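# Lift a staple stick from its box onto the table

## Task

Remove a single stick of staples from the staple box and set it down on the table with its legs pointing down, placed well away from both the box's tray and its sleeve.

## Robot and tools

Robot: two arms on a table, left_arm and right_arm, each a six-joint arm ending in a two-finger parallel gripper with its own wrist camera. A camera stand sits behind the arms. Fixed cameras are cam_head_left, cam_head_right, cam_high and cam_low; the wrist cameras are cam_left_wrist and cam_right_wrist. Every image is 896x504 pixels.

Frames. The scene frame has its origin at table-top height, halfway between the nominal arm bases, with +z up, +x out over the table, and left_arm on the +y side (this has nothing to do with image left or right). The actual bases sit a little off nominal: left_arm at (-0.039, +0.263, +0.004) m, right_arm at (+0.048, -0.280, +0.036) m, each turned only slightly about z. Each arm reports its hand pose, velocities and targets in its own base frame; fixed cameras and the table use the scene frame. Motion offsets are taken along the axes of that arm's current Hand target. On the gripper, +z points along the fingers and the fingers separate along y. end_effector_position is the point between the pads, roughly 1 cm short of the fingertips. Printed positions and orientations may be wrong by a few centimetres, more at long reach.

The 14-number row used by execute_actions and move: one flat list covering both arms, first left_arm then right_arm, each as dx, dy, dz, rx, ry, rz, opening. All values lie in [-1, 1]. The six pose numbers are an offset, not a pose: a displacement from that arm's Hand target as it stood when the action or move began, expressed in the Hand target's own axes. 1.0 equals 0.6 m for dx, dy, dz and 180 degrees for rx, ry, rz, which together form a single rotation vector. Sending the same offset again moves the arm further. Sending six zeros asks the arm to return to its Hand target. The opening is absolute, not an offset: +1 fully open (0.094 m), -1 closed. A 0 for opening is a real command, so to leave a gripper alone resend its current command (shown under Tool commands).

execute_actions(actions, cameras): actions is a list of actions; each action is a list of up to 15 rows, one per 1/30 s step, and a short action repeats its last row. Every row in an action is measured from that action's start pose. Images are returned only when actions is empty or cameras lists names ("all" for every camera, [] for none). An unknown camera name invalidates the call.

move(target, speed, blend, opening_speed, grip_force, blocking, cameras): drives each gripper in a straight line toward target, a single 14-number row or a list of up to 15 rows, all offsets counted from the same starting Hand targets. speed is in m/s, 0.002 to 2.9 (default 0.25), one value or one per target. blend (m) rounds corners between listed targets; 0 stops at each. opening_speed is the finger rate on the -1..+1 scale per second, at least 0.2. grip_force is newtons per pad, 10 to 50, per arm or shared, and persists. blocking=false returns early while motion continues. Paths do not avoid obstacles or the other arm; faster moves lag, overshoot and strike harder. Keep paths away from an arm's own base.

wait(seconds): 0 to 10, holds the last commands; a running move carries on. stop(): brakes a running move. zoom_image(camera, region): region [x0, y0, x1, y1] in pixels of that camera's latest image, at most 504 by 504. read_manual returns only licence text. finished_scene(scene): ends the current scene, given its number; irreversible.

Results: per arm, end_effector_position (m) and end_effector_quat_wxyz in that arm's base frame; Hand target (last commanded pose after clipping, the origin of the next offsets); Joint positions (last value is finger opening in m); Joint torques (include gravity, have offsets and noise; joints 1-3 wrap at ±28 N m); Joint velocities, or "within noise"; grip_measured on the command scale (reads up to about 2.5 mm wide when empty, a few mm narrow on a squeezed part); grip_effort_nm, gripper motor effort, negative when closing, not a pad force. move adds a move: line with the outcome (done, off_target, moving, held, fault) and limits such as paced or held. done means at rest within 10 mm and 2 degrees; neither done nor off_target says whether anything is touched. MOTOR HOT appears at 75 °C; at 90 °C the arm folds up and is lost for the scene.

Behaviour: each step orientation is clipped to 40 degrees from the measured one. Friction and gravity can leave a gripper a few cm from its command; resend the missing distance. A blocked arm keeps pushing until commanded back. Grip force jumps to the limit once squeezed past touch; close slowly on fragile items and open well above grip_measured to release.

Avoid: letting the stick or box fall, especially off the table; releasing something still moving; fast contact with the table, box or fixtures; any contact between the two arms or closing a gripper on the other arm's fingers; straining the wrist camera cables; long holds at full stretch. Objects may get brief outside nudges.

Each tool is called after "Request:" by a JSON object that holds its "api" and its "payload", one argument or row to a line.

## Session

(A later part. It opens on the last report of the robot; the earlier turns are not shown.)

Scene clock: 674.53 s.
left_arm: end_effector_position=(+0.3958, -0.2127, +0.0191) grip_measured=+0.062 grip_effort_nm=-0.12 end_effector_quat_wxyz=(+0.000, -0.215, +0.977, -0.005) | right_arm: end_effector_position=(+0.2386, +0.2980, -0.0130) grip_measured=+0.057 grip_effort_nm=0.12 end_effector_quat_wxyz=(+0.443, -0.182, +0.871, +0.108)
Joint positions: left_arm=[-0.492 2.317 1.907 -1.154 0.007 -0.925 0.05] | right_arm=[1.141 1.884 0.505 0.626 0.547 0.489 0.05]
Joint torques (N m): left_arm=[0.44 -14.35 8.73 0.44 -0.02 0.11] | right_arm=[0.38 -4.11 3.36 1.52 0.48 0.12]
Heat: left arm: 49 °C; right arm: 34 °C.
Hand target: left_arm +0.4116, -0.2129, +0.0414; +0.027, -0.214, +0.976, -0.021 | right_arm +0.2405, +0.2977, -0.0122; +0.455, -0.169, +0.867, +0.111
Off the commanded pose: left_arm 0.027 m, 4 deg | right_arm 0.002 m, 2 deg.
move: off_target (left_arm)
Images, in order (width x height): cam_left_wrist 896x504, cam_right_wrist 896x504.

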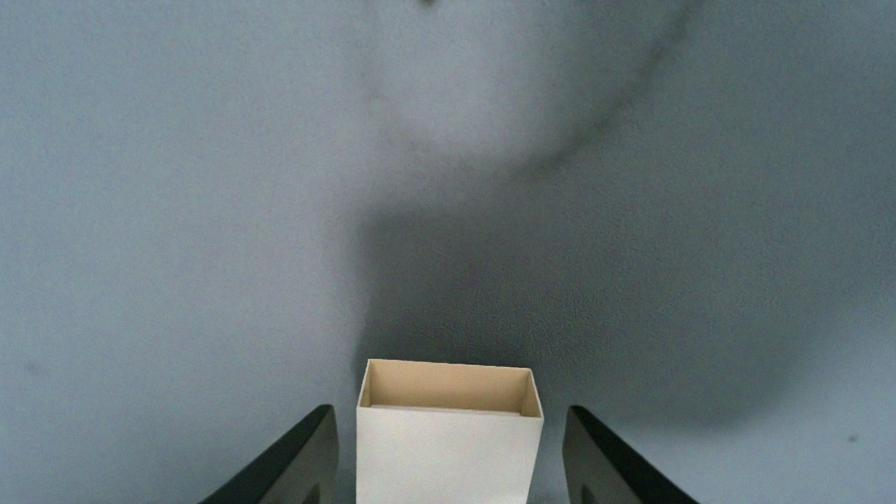

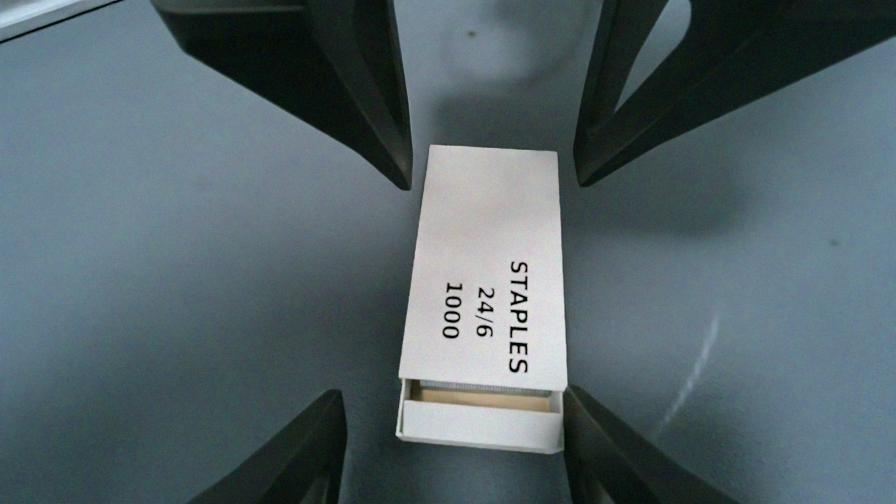

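Request:
{"api": "move", "payload": {
  "target": [
    [0,0,0,0,0,0.022,0.06, 0,-0.02,-0.0015,0.0266,-0.0009,0.0191,0.06],
    [0,0,0,0,0,0.022,-0.32, 0,-0.02,-0.0015,0.0266,-0.0009,0.0191,0.06]
  ],
  "speed": 0.05,
  "grip_force": [18, 50],
  "cameras": ["cam_left_wrist", "cam_right_wrist"]
}}

Scene clock: 729.97 s.
left_arm: end_effector_position=(+0.3958, -0.2127, +0.0191) grip_measured=-0.213 grip_effort_nm=-0.45 end_effector_quat_wxyz=(+0.000, -0.182, +0.983, -0.005) | right_arm: end_effector_position=(+0.2454, +0.2893, -0.0078) grip_measured=+0.057 grip_effort_nm=0.12 end_effector_quat_wxyz=(+0.459, -0.125, +0.873, +0.105)
Joint positions: left_arm=[-0.492 2.317 1.907 -1.154 0.007 -0.859 0.037] | right_arm=[1.146 1.884 0.505 0.626 0.623 0.584 0.05]
Joint torques (N m): left_arm=[0.46 -14.35 8.72 0.44 -0.02 0.13] | right_arm=[0.46 -4.37 4.6 0.82 0.53 0.13]
Heat: left arm: 47 °C; right arm: 37 °C.
Hand target: left_arm +0.4116, -0.2129, +0.0414; +0.028, -0.180, +0.983, -0.020 | right_arm +0.2446, +0.2864, -0.0121; +0.460, -0.123, +0.875, +0.089
Off the commanded pose: left_arm 0.027 m, 4 deg | right_arm 0.005 m, 2 deg.
grip_force (N): 18, 50
move: off_target (left_arm); target 2's new opening was sent with left_arm's hand 0.027 m and 4 deg from that target
Images, in order (width x height): cam_left_wrist 896x504, cam_right_wrist 896x504.

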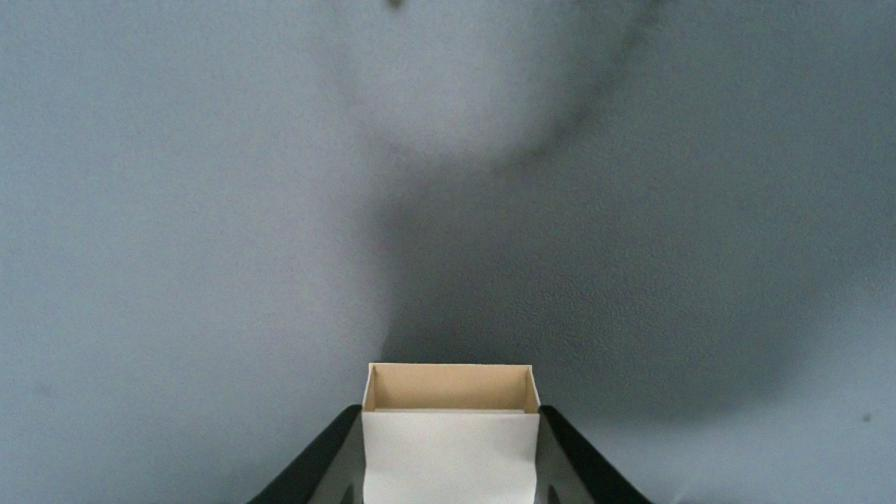

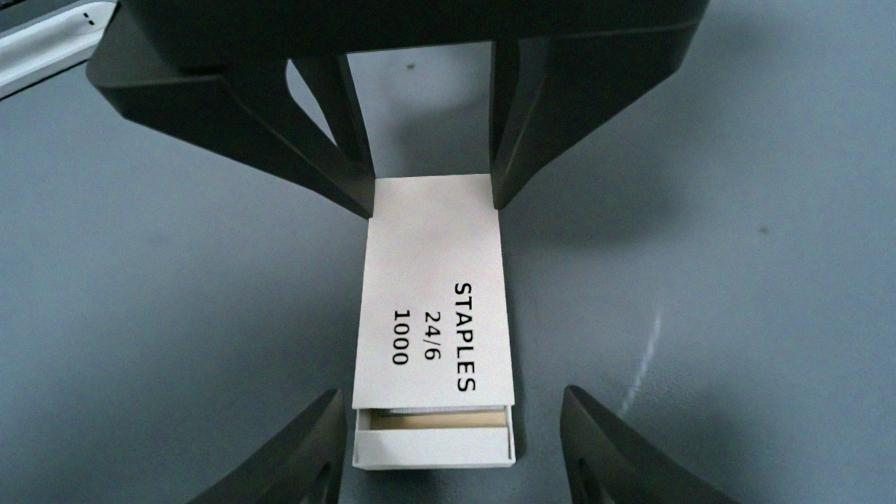

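Request:
{"api": "move", "payload": {
  "target": [0,0,0,0,0,0,-0.32, 0.0248,0.0053,0.0078,0.0115,0.0157,-0.0187,0.06],
  "speed": 0.05,
  "cameras": ["cam_right_wrist"]
}}

Scene clock: 759.83 s.
left_arm: end_effector_position=(+0.3958, -0.2127, +0.0191) grip_measured=-0.213 grip_effort_nm=-0.46 end_effector_quat_wxyz=(+0.000, -0.182, +0.983, -0.005) | right_arm: end_effector_position=(+0.2391, +0.2889, -0.0218) grip_measured=+0.057 grip_effort_nm=0.12 end_effector_quat_wxyz=(+0.445, -0.142, +0.881, +0.078)
Joint positions: left_arm=[-0.492 2.317 1.907 -1.154 0.007 -0.859 0.037] | right_arm=[1.169 1.921 0.535 0.555 0.642 0.593 0.05]
Joint torques (N m): left_arm=[0.46 -14.35 8.75 0.43 -0.01 0.13] | right_arm=[0.39 -4.11 5.98 0.51 0.55 0.09]
Heat: left arm: 47 °C; right arm: 34 °C.
Hand target: left_arm +0.4116, -0.2129, +0.0414; +0.028, -0.180, +0.983, -0.020 | right_arm +0.2391, +0.2887, -0.0269; +0.443, -0.143, +0.884, +0.056
Off the commanded pose: left_arm 0.027 m, 4 deg | right_arm 0.005 m, 2 deg.
grip_force (N): 18, 50
move: off_target (left_arm)
Images, in order (width x height): cam_right_wrist 896x504.

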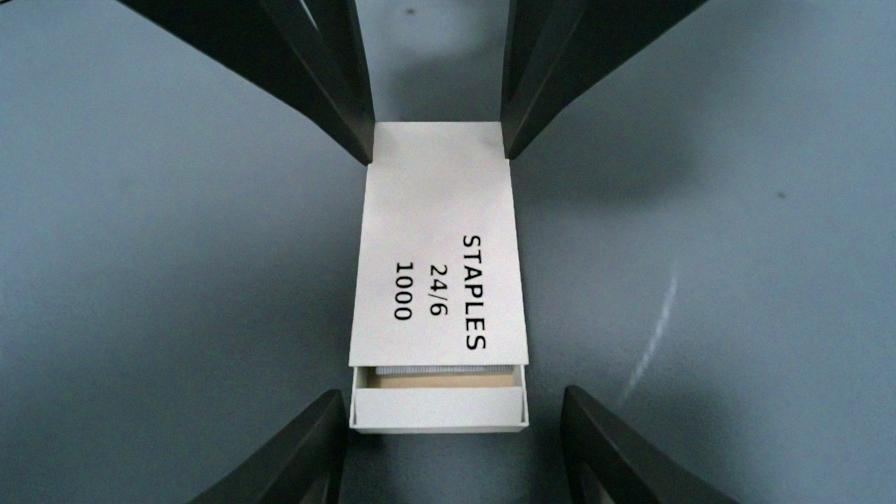

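Request:
{"api": "move", "payload": {
  "target": [0,0,0,0,0,0,-0.32, 0,-0.001,0,0,0,0,-0.38],
  "speed": 0.05,
  "grip_force": [18, 14],
  "cameras": ["cam_right_wrist"]
}}

Scene clock: 787.33 s.
left_arm: end_effector_position=(+0.3958, -0.2127, +0.0191) grip_measured=-0.213 grip_effort_nm=-0.46 end_effector_quat_wxyz=(+0.000, -0.182, +0.983, -0.005) | right_arm: end_effector_position=(+0.2364, +0.2911, -0.0218) grip_measured=-0.221 grip_effort_nm=-0.38 end_effector_quat_wxyz=(+0.445, -0.146, +0.880, +0.080)
Joint positions: left_arm=[-0.492 2.317 1.907 -1.154 0.007 -0.859 0.037] | right_arm=[1.178 1.921 0.535 0.555 0.642 0.593 0.037]
Joint torques (N m): left_arm=[0.46 -14.34 8.72 0.44 -0.02 0.13] | right_arm=[0.29 -4.16 5.85 0.53 0.53 0.11]
Heat: left arm: 48 °C; right arm: 33 °C.
Hand target: left_arm +0.4116, -0.2129, +0.0414; +0.028, -0.180, +0.983, -0.020 | right_arm +0.2393, +0.2881, -0.0269; +0.443, -0.143, +0.884, +0.056
Off the commanded pose: left_arm 0.027 m, 4 deg | right_arm 0.007 m, 3 deg.
grip_force (N): 18, 14
move: off_target (left_arm, right_arm)
Images, in order (width x height): cam_right_wrist 896x504.

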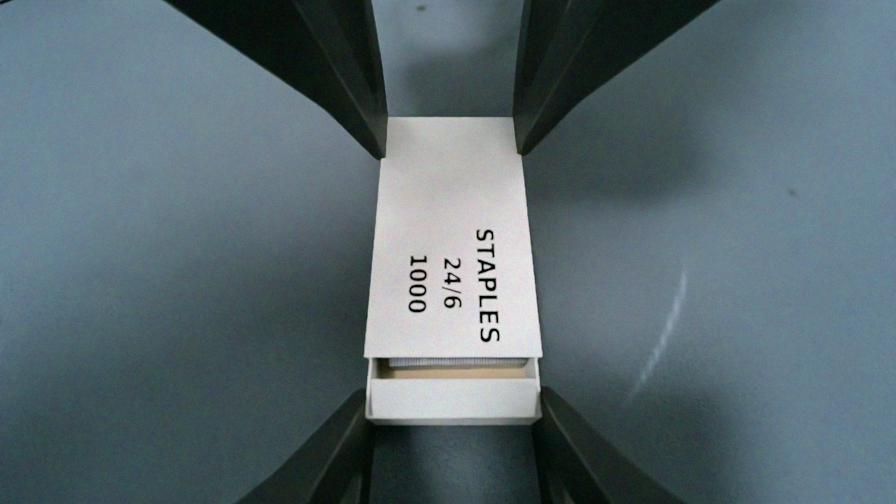

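Request:
{"api": "move", "payload": {
  "target": [0,0,0,0,0,0,-0.32, 0.0252,-0.0015,-0.0333,0,0,0,-0.38],
  "speed": 0.05,
  "cameras": ["cam_right_wrist", "cam_left_wrist"]
}}

Scene clock: 804.13 s.
left_arm: end_effector_position=(+0.3865, -0.2138, +0.0193) grip_measured=-0.214 grip_effort_nm=-0.46 end_effector_quat_wxyz=(-0.020, -0.174, +0.985, -0.006) | right_arm: end_effector_position=(+0.2248, +0.2922, -0.0211) grip_measured=-0.221 grip_effort_nm=-0.38 end_effector_quat_wxyz=(+0.452, -0.133, +0.878, +0.080)
Joint positions: left_arm=[-0.494 2.317 1.907 -1.184 0.033 -0.844 0.037] | right_arm=[1.232 1.921 0.531 0.535 0.697 0.661 0.037]
Joint torques (N m): left_arm=[0.58 -14.43 8.62 0.66 -0.25 0.08] | right_arm=[1.14 -6.71 2.33 0.36 0.45 0.17]
Heat: left arm: 48 °C; right arm: 32 °C.
Hand target: left_arm +0.4116, -0.2129, +0.0414; +0.028, -0.180, +0.983, -0.020 | right_arm +0.2157, +0.2797, -0.0269; +0.443, -0.143, +0.884, +0.056
Off the commanded pose: left_arm 0.033 m, 6 deg | right_arm 0.016 m, 3 deg.
grip_force (N): 18, 14
move: off_target (left_arm, right_arm)
Images, in order (width x height): cam_left_wrist 896x504, cam_right_wrist 896x504.

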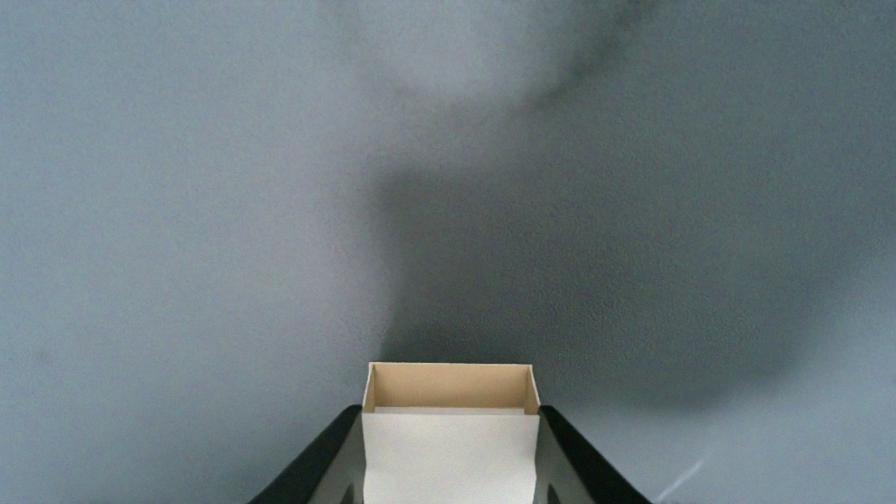

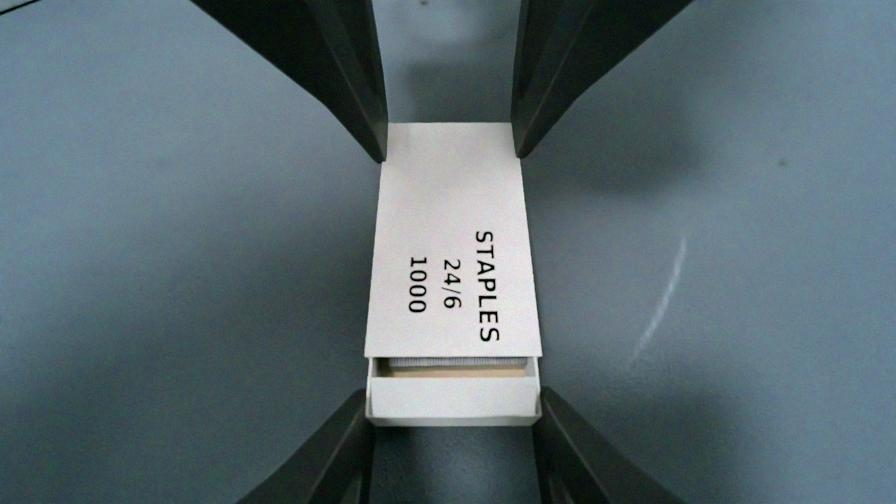

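Request:
{"api": "move", "payload": {
  "target": [0,0,0,0,0,0,-0.32, 0.0252,-0.0015,-0.0333,0,0,0,-0.38],
  "speed": 0.05,
  "cameras": ["cam_right_wrist", "cam_left_wrist"]
}}

Scene clock: 818.93 s.
left_arm: end_effector_position=(+0.3701, -0.2205, +0.0202) grip_measured=-0.215 grip_effort_nm=-0.46 end_effector_quat_wxyz=(-0.051, -0.168, +0.984, -0.008) | right_arm: end_effector_position=(+0.2054, +0.2860, -0.0184) grip_measured=-0.221 grip_effort_nm=-0.39 end_effector_quat_wxyz=(+0.460, -0.124, +0.875, +0.082)
Joint positions: left_arm=[-0.508 2.317 1.907 -1.229 0.076 -0.844 0.037] | right_arm=[1.307 1.892 0.491 0.509 0.763 0.744 0.037]
Joint torques (N m): left_arm=[1.98 -14.74 8.53 0.96 -0.65 0.05] | right_arm=[1.74 -6.99 1.72 0.11 0.28 0.21]
Heat: left arm: 48 °C; right arm: 32 °C.
Hand target: left_arm +0.4116, -0.2129, +0.0414; +0.028, -0.180, +0.983, -0.020 | right_arm +0.1921, +0.2713, -0.0269; +0.443, -0.143, +0.884, +0.056
Off the commanded pose: left_arm 0.047 m, 9 deg | right_arm 0.022 m, 4 deg.
grip_force (N): 18, 14
move: off_target (left_arm, right_arm)
Images, in order (width x height): cam_left_wrist 896x504, cam_right_wrist 896x504.

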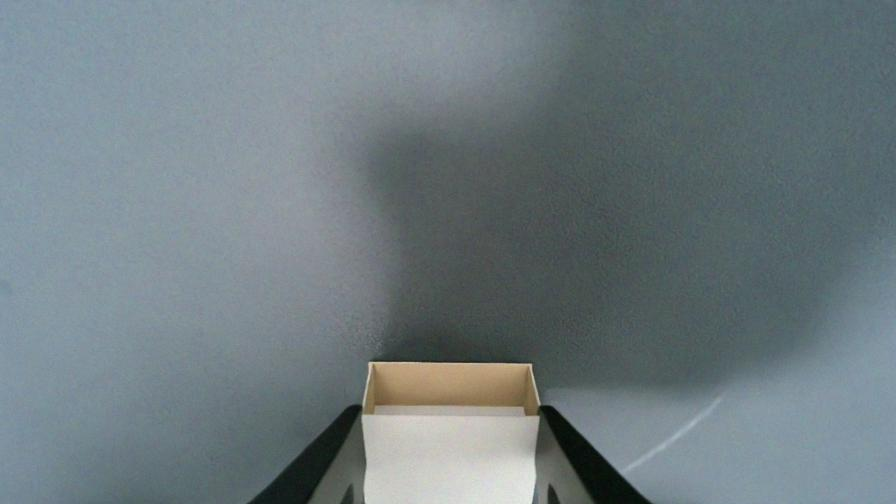

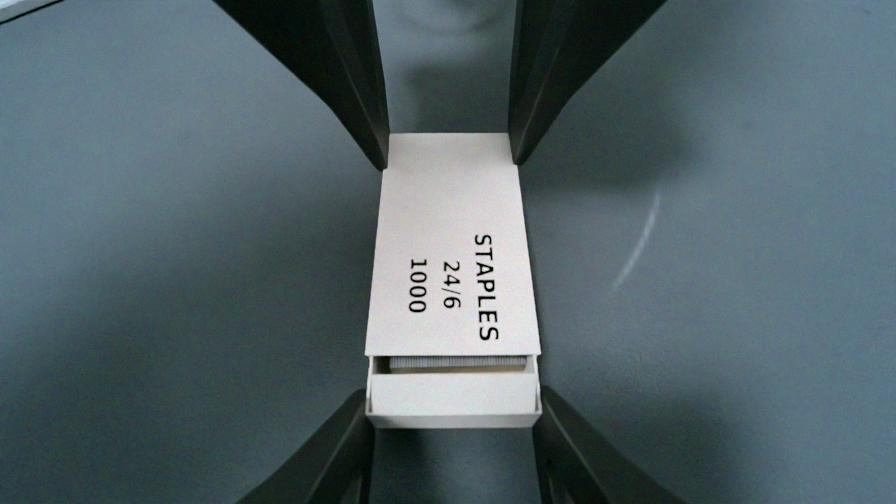

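Request:
{"api": "move", "payload": {
  "target": [-0.0333,0,0,0,-0.033,0,-0.36, 0.0202,-0.0012,-0.0266,0,0,0,-0.38],
  "speed": 0.05,
  "cameras": ["cam_right_wrist", "cam_left_wrist"]
}}

Scene clock: 883.70 s.
left_arm: end_effector_position=(+0.3701, -0.2196, +0.0202) grip_measured=-0.215 grip_effort_nm=-0.46 end_effector_quat_wxyz=(-0.050, -0.168, +0.984, -0.006) | right_arm: end_effector_position=(+0.1854, +0.2802, -0.0180) grip_measured=-0.221 grip_effort_nm=-0.38 end_effector_quat_wxyz=(+0.460, -0.122, +0.875, +0.083)
Joint positions: left_arm=[-0.508 2.317 1.907 -1.23 0.072 -0.844 0.037] | right_arm=[1.382 1.861 0.465 0.445 0.809 0.832 0.037]
Joint torques (N m): left_arm=[2.29 -16.24 7.15 1.53 -1.34 0.02] | right_arm=[1.63 -6.56 1.7 0.02 0.24 0.22]
Heat: left arm: 50 °C; right arm: 30 °C.
Hand target: left_arm +0.4303, -0.2058, +0.0424; +0.079, -0.181, +0.980, -0.011 | right_arm +0.1732, +0.2645, -0.0270; +0.443, -0.143, +0.884, +0.056
Off the commanded pose: left_arm 0.066 m, 15 deg | right_arm 0.022 m, 4 deg.
grip_force (N): 18, 14
move: off_target (left_arm, right_arm)
Images, in order (width x height): cam_left_wrist 896x504, cam_right_wrist 896x504.

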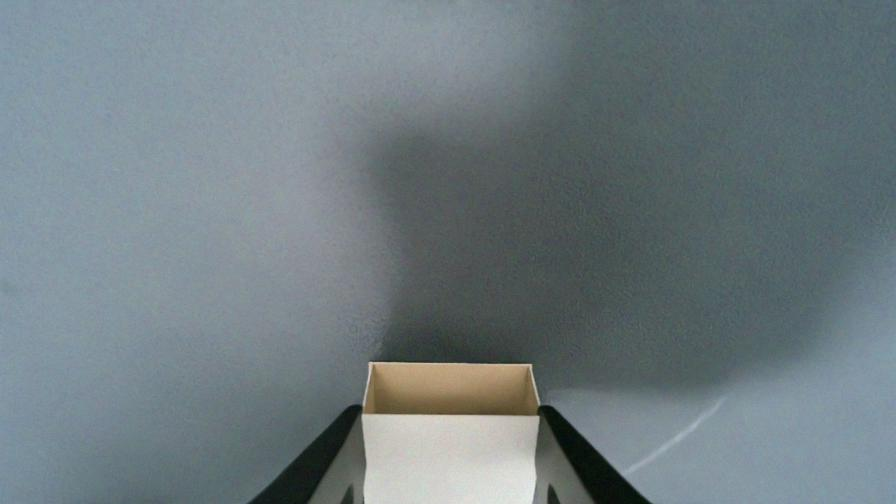

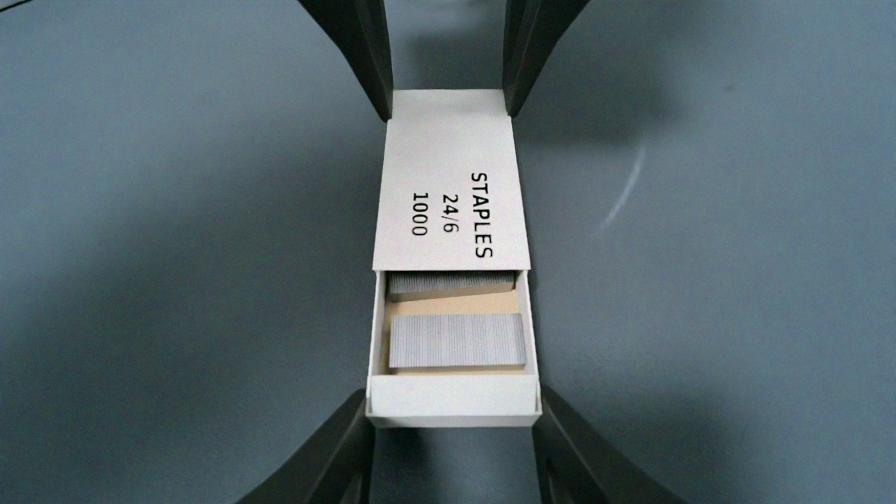

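Request:
{"api": "move", "payload": {
  "target": [0,0,0,0,0,0,-0.36, 0.0252,-0.0015,-0.0333,0,0,0,-0.38],
  "speed": 0.05,
  "cameras": ["cam_right_wrist"]
}}

Scene clock: 901.00 s.
left_arm: end_effector_position=(+0.4082, -0.2024, +0.0194) grip_measured=-0.226 grip_effort_nm=-0.46 end_effector_quat_wxyz=(+0.027, -0.181, +0.983, +0.009) | right_arm: end_effector_position=(+0.1542, +0.2673, -0.0236) grip_measured=-0.221 grip_effort_nm=-0.39 end_effector_quat_wxyz=(+0.451, -0.130, +0.880, +0.076)
Joint positions: left_arm=[-0.482 2.317 1.907 -1.129 -0.048 -0.845 0.036] | right_arm=[1.5 1.827 0.437 0.302 0.853 0.984 0.037]
Joint torques (N m): left_arm=[0.44 -16.01 5.98 1.01 -0.26 0.11] | right_arm=[0.39 -5.81 2.47 0.08 0.31 0.11]
Heat: left arm: 52 °C; right arm: 29 °C.
Hand target: left_arm +0.4303, -0.2058, +0.0424; +0.079, -0.181, +0.980, -0.011 | right_arm +0.1496, +0.2561, -0.0270; +0.443, -0.143, +0.884, +0.056
Off the commanded pose: left_arm 0.032 m, 6 deg | right_arm 0.013 m, 3 deg.
grip_force (N): 18, 14
move: off_target (left_arm, right_arm)
Images, in order (width x height): cam_right_wrist 896x504.

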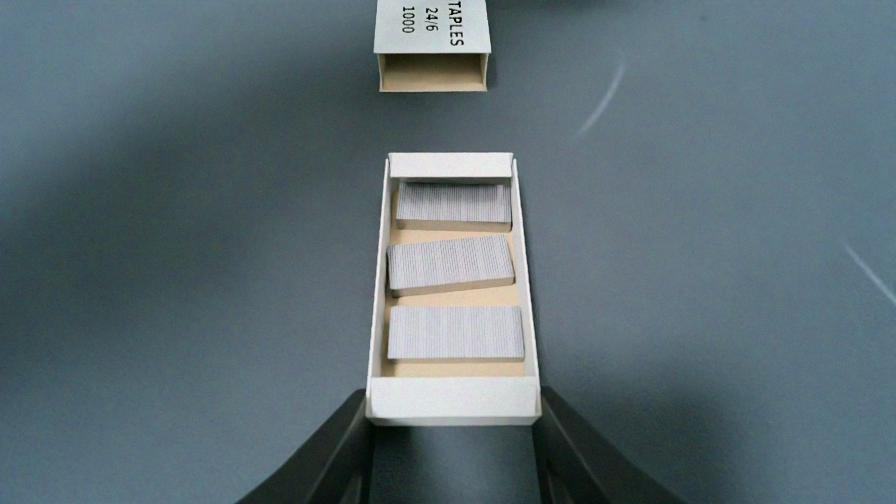

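Request:
{"api": "zoom_image", "payload": {
  "camera": "cam_right_wrist",
  "region": [355, 140, 555, 435]
}}

Scaled by 1.708 from the camera's 896x504 image, which has a finer 1280x720 frame.

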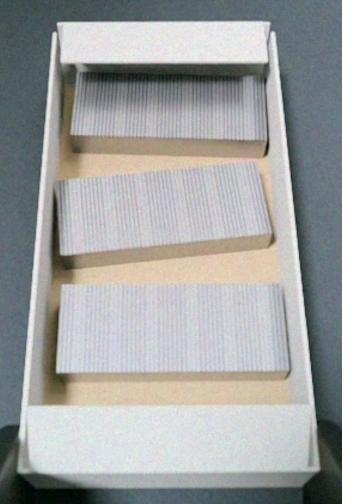

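Request:
{"api": "move", "payload": {
  "target": [
    [0,0,0,0,0,0,0.06, 0,0,0,0,0,0,0.06],
    [0.017,0.0127,-0.1045,0,0,0,0.06, 0,0,-0.1,0,0,0,0.06],
    [0.1082,0.446,-0.2712,0,0,0,0.06, -0.1945,0.0108,-0.0397,-0.2367,0.2224,-0.4591,0.06],
    [0.1082,0.446,-0.2712,0,0,0,0.06, -0.128,0.0132,0.0107,-0.3851,0.3696,-0.3915,-0.83]
  ],
  "speed": 0.25,
  "grip_force": 50,
  "blend": [0, 0.01, 0.01, 0],
  "cameras": ["cam_right_wrist", "cam_high"]
}}

Scene clock: 1162.83 s.
left_arm: end_effector_position=(+0.2615, +0.0216, +0.1759) grip_measured=+0.058 grip_effort_nm=0.08 end_effector_quat_wxyz=(+0.080, -0.191, +0.978, -0.011) | right_arm: end_effector_position=(+0.1975, +0.2734, +0.0284) grip_measured=-0.827 grip_effort_nm=-0.16 end_effector_quat_wxyz=(+0.203, +0.776, -0.576, -0.156)
Joint positions: left_arm=[0.081 1.395 1.333 -1.347 0.004 -0.304 0.05] | right_arm=[0.808 2.314 1.813 -1.527 -0.253 -1.116 0.008]
Joint torques (N m): left_arm=[0.29 -7.5 3.77 0.54 0.1 0.14] | right_arm=[-0.35 -7.51 8.25 -0.97 -0.47 -0.08]
Heat: left arm: 54 °C; right arm: 30 °C.
Hand target: left_arm +0.2504, +0.0200, +0.1801; +0.079, -0.181, +0.980, -0.011 | right_arm +0.1957, +0.2807, +0.0302; +0.244, +0.772, -0.559, -0.177
Off the commanded pose: left_arm 0.012 m, 1 deg | right_arm 0.008 m, 6 deg.
joint sent to its limit (right arm) — joint 4 (wrist pitch), lower limit. The joint targets are off in position and orientation.
move: off_target (left_arm, right_arm); target 4's new opening was sent with right_arm's hand 0.008 m and 6 deg from that target
Images, in order (width x height): cam_high 896x504, cam_right_wrist 896x504.

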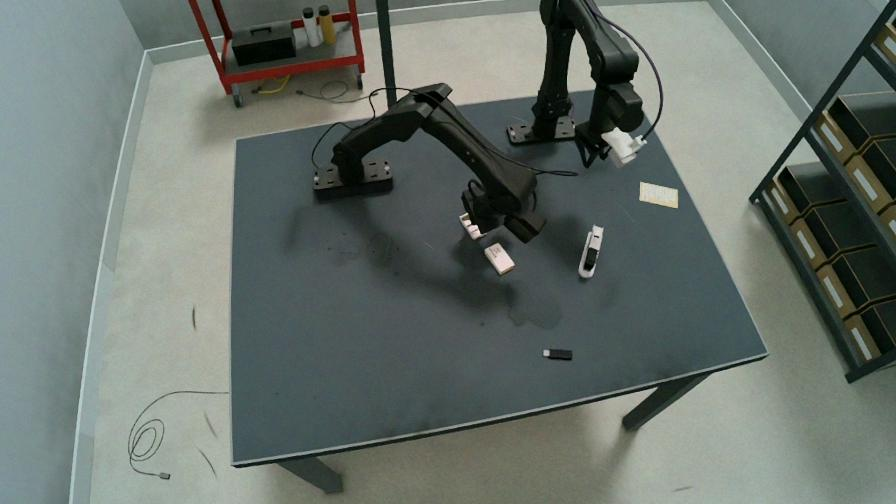

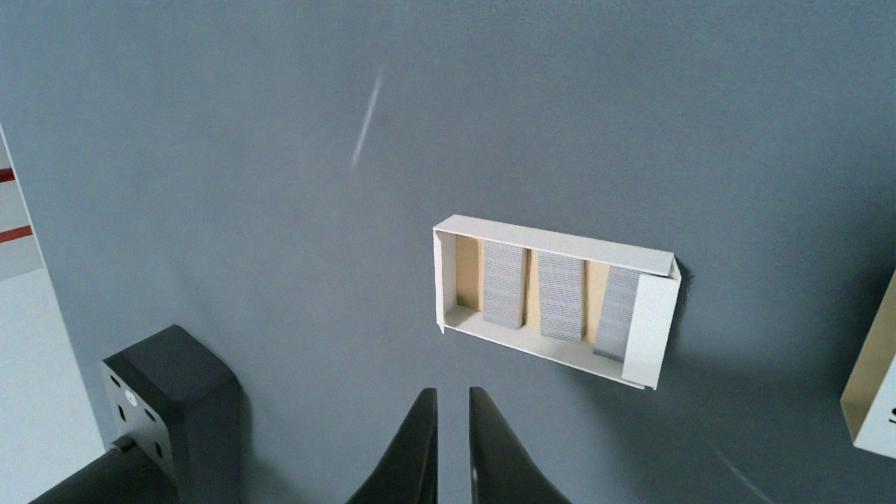

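Request:
{"api": "zoom_image", "payload": {
  "camera": "cam_right_wrist",
  "region": [420, 200, 700, 400]
}}

Scaled by 1.800 from the camera's 896x504 image, which has a finer 1280x720 frame.

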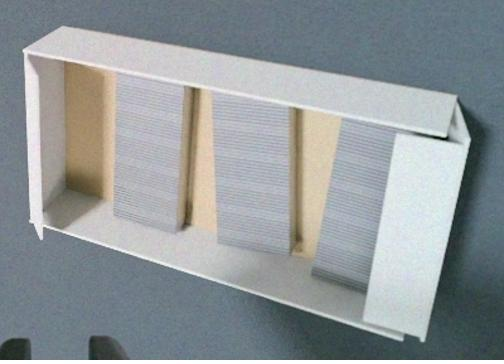

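Request:
{"api": "move", "payload": {
  "target": [0,0,0,0,0,0,0.06, -0.0137,-0.0278,0.0577,0,0,0,-0.83],
  "speed": 0.1,
  "cameras": ["cam_right_wrist"]
}}

Request:
{"api": "zoom_image", "payload": {
  "camera": "cam_right_wrist",
  "region": [340, 280, 600, 470]
}}

Scene clock: 1224.70 s.
left_arm: end_effector_position=(+0.2615, +0.0216, +0.1759) grip_measured=+0.058 grip_effort_nm=0.08 end_effector_quat_wxyz=(+0.080, -0.191, +0.978, -0.011) | right_arm: end_effector_position=(+0.1861, +0.2788, -0.0061) grip_measured=-0.827 grip_effort_nm=-0.16 end_effector_quat_wxyz=(+0.247, +0.772, -0.562, -0.160)
Joint positions: left_arm=[0.081 1.395 1.333 -1.347 0.004 -0.304 0.05] | right_arm=[0.84 2.441 1.853 -1.528 -0.26 -1.116 0.008]
Joint torques (N m): left_arm=[0.29 -7.5 3.77 0.54 0.1 0.14] | right_arm=[0.36 -8.03 7.58 -0.95 -0.46 -0.06]
Heat: left arm: 41 °C; right arm: 34 °C.
Hand target: left_arm +0.2504, +0.0200, +0.1801; +0.079, -0.181, +0.980, -0.011 | right_arm +0.1872, +0.2865, -0.0077; +0.244, +0.772, -0.559, -0.177
Off the commanded pose: left_arm 0.012 m, 1 deg | right_arm 0.008 m, 2 deg.
move: off_target (left_arm)
Images, in order (width x height): cam_right_wrist 896x504.

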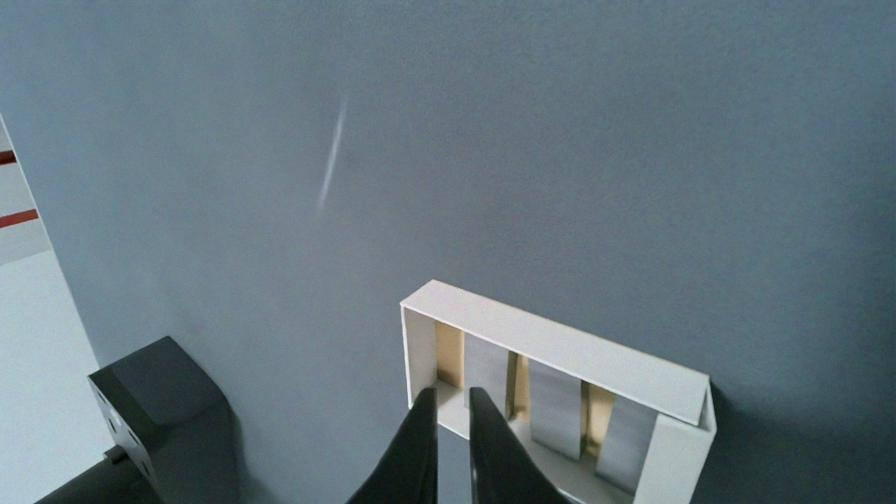

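Scaled by 1.938 from the camera's 896x504 image, which has a finer 1280x720 frame.

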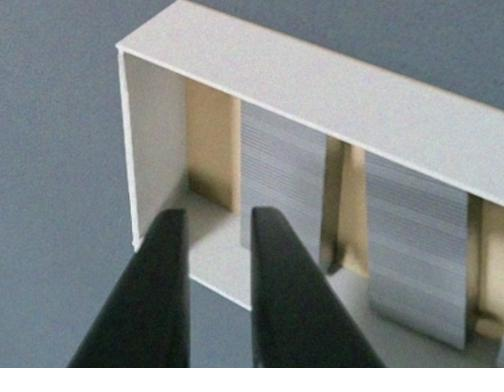

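Request:
{"api": "move", "payload": {
  "target": [0,0,0,0,0,0,0.06, 0,-0.0118,0.0102,0,0,0,-0.83],
  "speed": 0.05,
  "cameras": ["cam_right_wrist"]
}}

Request:
{"api": "zoom_image", "payload": {
  "camera": "cam_right_wrist",
  "region": [400, 320, 600, 470]
}}

Scene clock: 1252.93 s.
left_arm: end_effector_position=(+0.2615, +0.0216, +0.1759) grip_measured=+0.058 grip_effort_nm=0.08 end_effector_quat_wxyz=(+0.080, -0.191, +0.978, -0.011) | right_arm: end_effector_position=(+0.1845, +0.2771, -0.0118) grip_measured=-0.827 grip_effort_nm=-0.16 end_effector_quat_wxyz=(+0.256, +0.770, -0.561, -0.161)
Joint positions: left_arm=[0.081 1.395 1.333 -1.347 0.004 -0.304 0.05] | right_arm=[0.84 2.459 1.853 -1.528 -0.26 -1.117 0.008]
Joint torques (N m): left_arm=[0.28 -7.5 3.74 0.54 0.09 0.14] | right_arm=[0.08 -7.8 7.75 -0.81 -0.44 -0.08]
Heat: left arm: 40 °C; right arm: 33 °C.
Hand target: left_arm +0.2504, +0.0200, +0.1801; +0.079, -0.181, +0.980, -0.011 | right_arm +0.1893, +0.2872, -0.0168; +0.244, +0.772, -0.559, -0.177
Off the commanded pose: left_arm 0.012 m, 1 deg | right_arm 0.012 m, 2 deg.
move: off_target (left_arm, right_arm)
Images, in order (width x height): cam_right_wrist 896x504.

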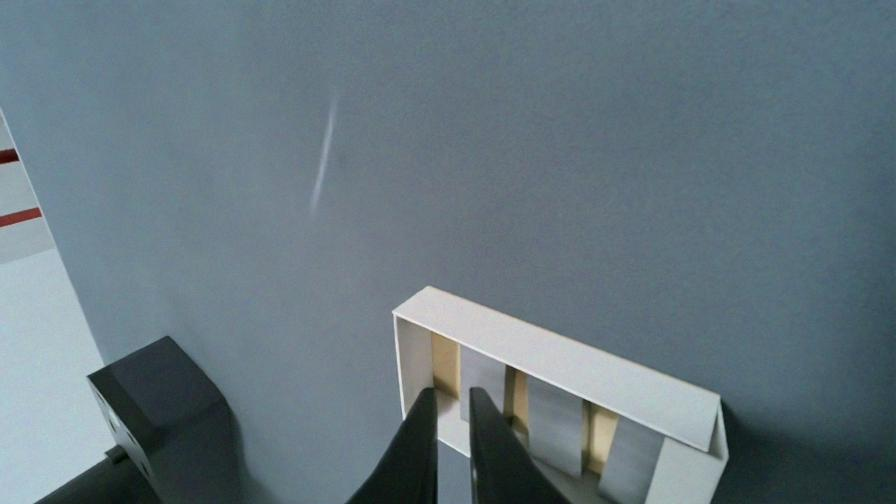

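Scaled by 2.520 from the camera's 896x504 image, which has a finer 1280x720 frame.

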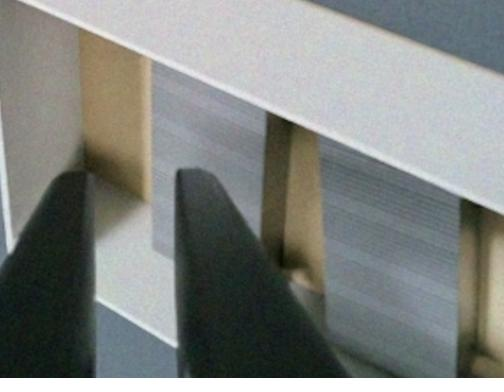

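Request:
{"api": "move", "payload": {
  "target": [0,0,0,0,0,0,0.06, 0,-0.0096,-0.0067,0,0,0,-0.83],
  "speed": 0.05,
  "cameras": ["cam_right_wrist"]
}}

Request:
{"api": "zoom_image", "payload": {
  "camera": "cam_right_wrist",
  "region": [400, 320, 600, 470]
}}

Scene clock: 1264.17 s.
left_arm: end_effector_position=(+0.2615, +0.0216, +0.1759) grip_measured=+0.058 grip_effort_nm=0.08 end_effector_quat_wxyz=(+0.080, -0.191, +0.978, -0.011) | right_arm: end_effector_position=(+0.1935, +0.2856, -0.0139) grip_measured=-0.827 grip_effort_nm=-0.16 end_effector_quat_wxyz=(+0.242, +0.775, -0.561, -0.161)
Joint positions: left_arm=[0.081 1.395 1.333 -1.347 0.004 -0.304 0.05] | right_arm=[0.837 2.484 1.905 -1.528 -0.26 -1.123 0.008]
Joint torques (N m): left_arm=[0.29 -7.5 3.75 0.54 0.1 0.15] | right_arm=[-0.5 -7.86 7.69 -1 -0.39 -0.08]
Heat: left arm: 40 °C; right arm: 33 °C.
Hand target: left_arm +0.2504, +0.0200, +0.1801; +0.079, -0.181, +0.980, -0.011 | right_arm +0.1960, +0.2894, -0.0168; +0.244, +0.772, -0.559, -0.177
Off the commanded pose: left_arm 0.012 m, 1 deg | right_arm 0.005 m, 2 deg.
move: off_target (left_arm)
Images, in order (width x height): cam_right_wrist 896x504.

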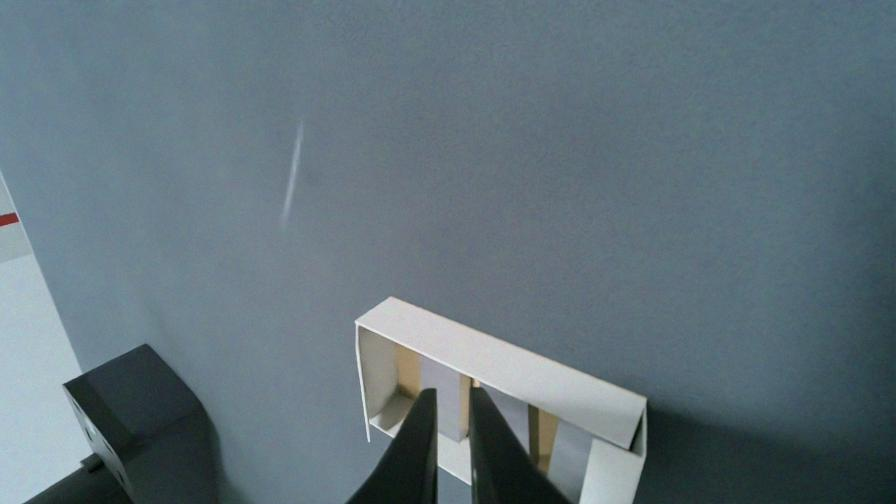

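Scaled by 2.520 from the camera's 896x504 image, which has a finer 1280x720 frame.

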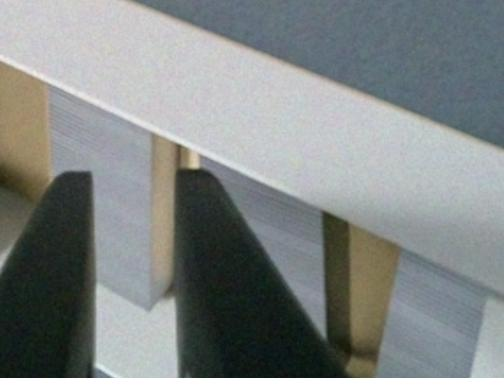

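Request:
{"api": "move", "payload": {
  "target": [0,0,0,0,0,0,0.06, 0.0153,0.0163,0.0115,0,0,0,-0.83],
  "speed": 0.05,
  "cameras": ["cam_right_wrist"]
}}

Request:
{"api": "zoom_image", "payload": {
  "camera": "cam_right_wrist",
  "region": [400, 320, 600, 470]
}}

Scene clock: 1281.93 s.
left_arm: end_effector_position=(+0.2615, +0.0216, +0.1759) grip_measured=+0.058 grip_effort_nm=0.08 end_effector_quat_wxyz=(+0.080, -0.191, +0.978, -0.011) | right_arm: end_effector_position=(+0.1840, +0.2728, -0.0199) grip_measured=-0.827 grip_effort_nm=-0.16 end_effector_quat_wxyz=(+0.267, +0.768, -0.559, -0.165)
Joint positions: left_arm=[0.081 1.395 1.333 -1.347 0.004 -0.304 0.05] | right_arm=[0.833 2.484 1.85 -1.527 -0.26 -1.129 0.008]
Joint torques (N m): left_arm=[0.29 -7.49 3.74 0.54 0.1 0.14] | right_arm=[-0.44 -11.81 3.4 -0.65 -0.35 -0.08]
Heat: left arm: 39 °C; right arm: 32 °C.
Hand target: left_arm +0.2504, +0.0200, +0.1801; +0.079, -0.181, +0.980, -0.011 | right_arm +0.1875, +0.2770, -0.0168; +0.244, +0.772, -0.559, -0.177
Off the commanded pose: left_arm 0.012 m, 1 deg | right_arm 0.006 m, 3 deg.
move: off_target (left_arm, right_arm)
Images, in order (width x height): cam_right_wrist 896x504.

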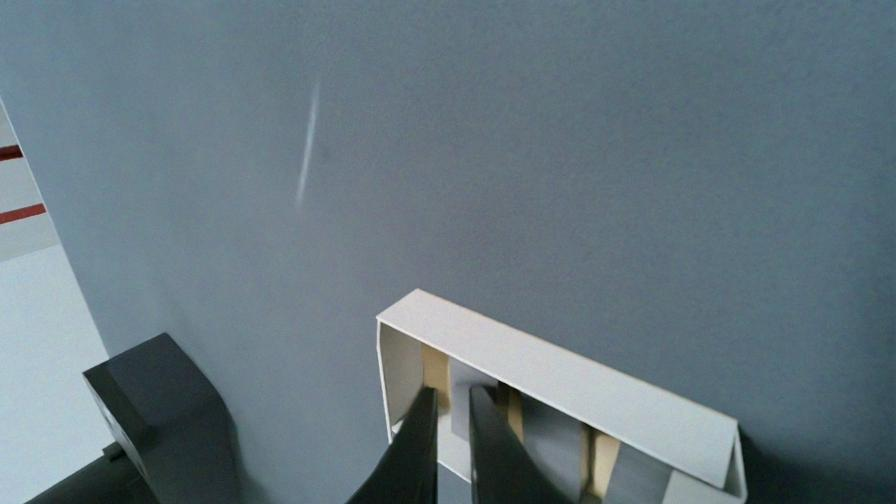

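Scaled by 2.520 from the camera's 896x504 image, which has a finer 1280x720 frame.

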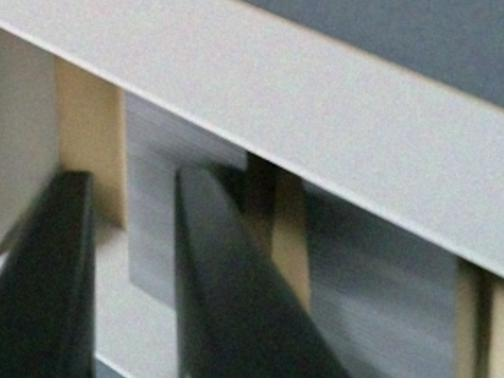

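Request:
{"api": "move", "payload": {
  "target": [0,0,0,0,0,0,0.06, -0.0035,-0.0008,-0.0145,0,0,0,-0.83],
  "speed": 0.05,
  "cameras": ["cam_right_wrist"]
}}

Request:
{"api": "zoom_image", "payload": {
  "camera": "cam_right_wrist",
  "region": [400, 320, 600, 470]
}}

Scene clock: 1308.00 s.
left_arm: end_effector_position=(+0.2615, +0.0216, +0.1759) grip_measured=+0.058 grip_effort_nm=0.08 end_effector_quat_wxyz=(+0.080, -0.191, +0.978, -0.011) | right_arm: end_effector_position=(+0.1844, +0.2725, -0.0199) grip_measured=-0.827 grip_effort_nm=-0.16 end_effector_quat_wxyz=(+0.266, +0.768, -0.559, -0.166)
Joint positions: left_arm=[0.081 1.395 1.333 -1.347 0.004 -0.304 0.05] | right_arm=[0.831 2.484 1.85 -1.527 -0.26 -1.131 0.008]
Joint torques (N m): left_arm=[0.29 -7.5 3.75 0.55 0.1 0.14] | right_arm=[-0.44 -10.99 7.08 -0.98 -0.34 -0.09]
Heat: left arm: 38 °C; right arm: 37 °C.
Hand target: left_arm +0.2504, +0.0200, +0.1801; +0.079, -0.181, +0.980, -0.011 | right_arm +0.1920, +0.2806, -0.0100; +0.244, +0.772, -0.559, -0.177
Off the commanded pose: left_arm 0.012 m, 1 deg | right_arm 0.015 m, 3 deg.
move: off_target (left_arm, right_arm)
Images, in order (width x height): cam_right_wrist 896x504.

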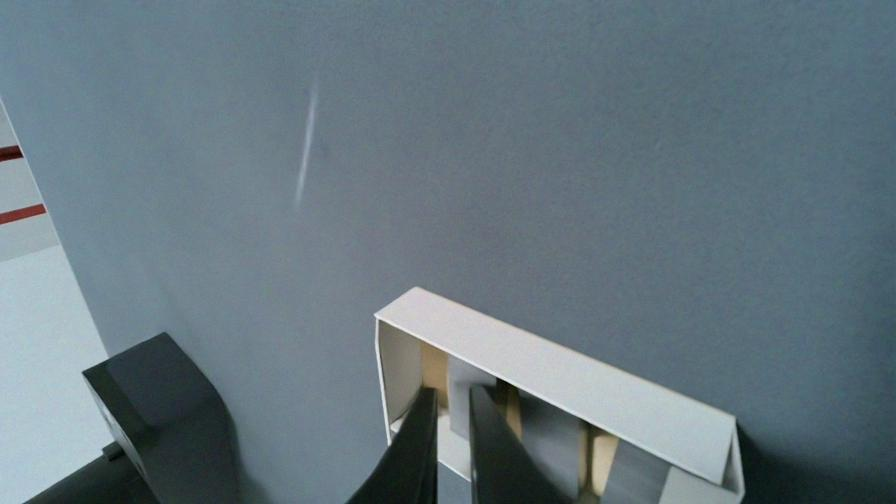

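Scaled by 2.520 from the camera's 896x504 image, which has a finer 1280x720 frame.

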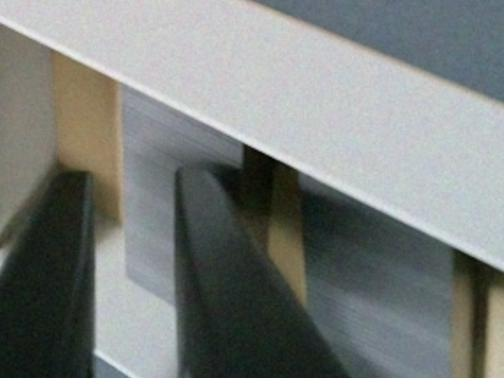

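Request:
{"api": "move", "payload": {
  "target": [
    [0,0,0,0,0,0,0.06, 0,0.0287,-0.0408,0,0,0,-0.83],
    [0,0,0,0,0,0,0.06, 0.0049,0.0201,-0.0267,0.389,0,0,-0.83]
  ],
  "speed": 0.15,
  "blend": [0.01, 0],
  "cameras": ["cam_right_wrist"]
}}

Request:
{"api": "zoom_image", "payload": {
  "camera": "cam_right_wrist",
  "region": [340, 220, 640, 440]
}}

Scene clock: 1363.47 s.
left_arm: end_effector_position=(+0.2615, +0.0216, +0.1759) grip_measured=+0.058 grip_effort_nm=0.08 end_effector_quat_wxyz=(+0.080, -0.191, +0.978, -0.011) | right_arm: end_effector_position=(+0.1891, +0.2750, +0.0006) grip_measured=-0.827 grip_effort_nm=-0.16 end_effector_quat_wxyz=(-0.216, +0.785, -0.554, +0.173)
Joint positions: left_arm=[0.081 1.395 1.333 -1.347 0.004 -0.304 0.05] | right_arm=[1.195 1.679 0.741 -0.267 0.435 -0.8 0.008]
Joint torques (N m): left_arm=[0.29 -7.5 3.74 0.54 0.1 0.14] | right_arm=[0.39 -7.45 3.78 0.9 0.43 0.13]
Heat: left arm: 37 °C; right arm: 40 °C.
Hand target: left_arm +0.2504, +0.0200, +0.1801; +0.079, -0.181, +0.980, -0.011 | right_arm +0.1923, +0.2776, +0.0101; -0.243, +0.772, -0.560, +0.176
Off the commanded pose: left_arm 0.012 m, 1 deg | right_arm 0.010 m, 4 deg.
move: off_target (left_arm, right_arm)
Images, in order (width x height): cam_right_wrist 896x504.

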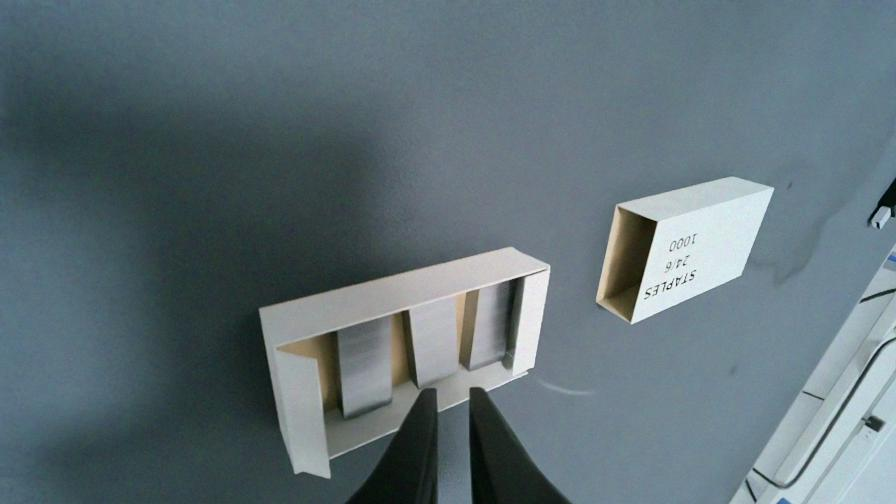

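Scaled by 1.680 from the camera's 896x504 image, which has a finer 1280x720 frame.

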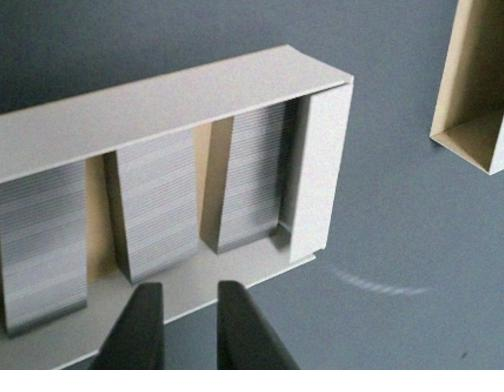

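Request:
{"api": "move", "payload": {
  "target": [0,0,0,0,0,0,0.06, 0,0.0005,0.02,0,0,0,-0.83],
  "speed": 0.06,
  "cameras": ["cam_right_wrist"]
}}

Request:
{"api": "zoom_image", "payload": {
  "camera": "cam_right_wrist",
  "region": [340, 260, 600, 450]
}}

Scene clock: 1411.03 s.
left_arm: end_effector_position=(+0.2615, +0.0216, +0.1759) grip_measured=+0.058 grip_effort_nm=0.08 end_effector_quat_wxyz=(+0.080, -0.191, +0.978, -0.011) | right_arm: end_effector_position=(+0.1937, +0.2852, +0.0053) grip_measured=-0.827 grip_effort_nm=-0.16 end_effector_quat_wxyz=(-0.239, +0.780, -0.554, +0.168)
Joint positions: left_arm=[0.081 1.395 1.333 -1.347 0.004 -0.304 0.05] | right_arm=[1.193 1.679 0.741 -0.215 0.435 -0.807 0.008]
Joint torques (N m): left_arm=[0.29 -7.49 3.75 0.54 0.1 0.14] | right_arm=[-0.49 -4.49 3.55 1 0.34 0.02]
Heat: left arm: 36 °C; right arm: 36 °C.
Hand target: left_arm +0.2504, +0.0200, +0.1801; +0.079, -0.181, +0.980, -0.011 | right_arm +0.1986, +0.2797, +0.0001; -0.243, +0.772, -0.560, +0.176
Off the commanded pose: left_arm 0.012 m, 1 deg | right_arm 0.009 m, 1 deg.
move: off_target (left_arm)
Images, in order (width x height): cam_right_wrist 896x504.

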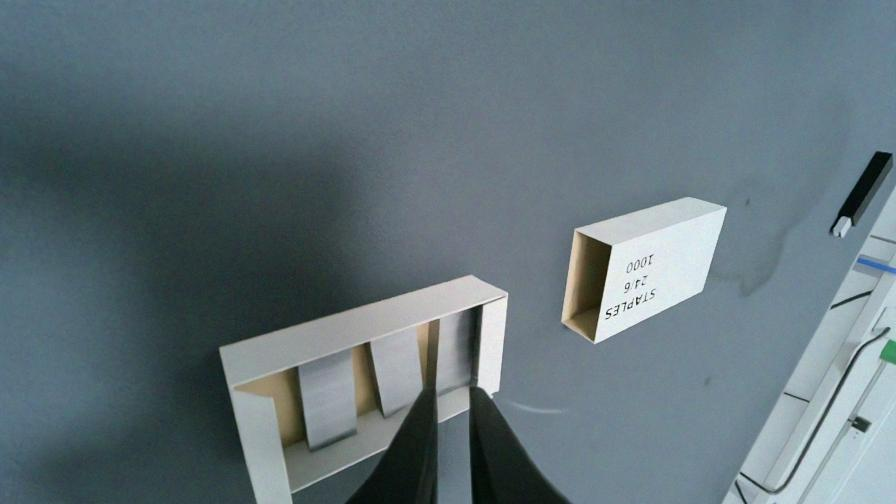

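Scaled by 1.938 from the camera's 896x504 image, which has a finer 1280x720 frame.

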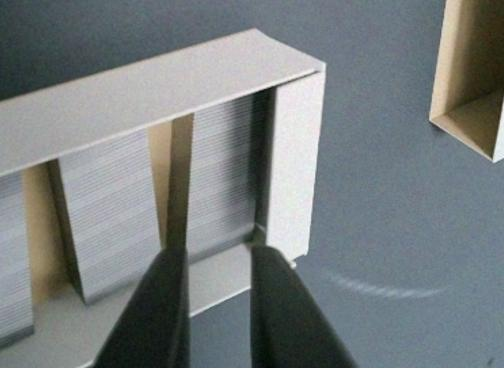

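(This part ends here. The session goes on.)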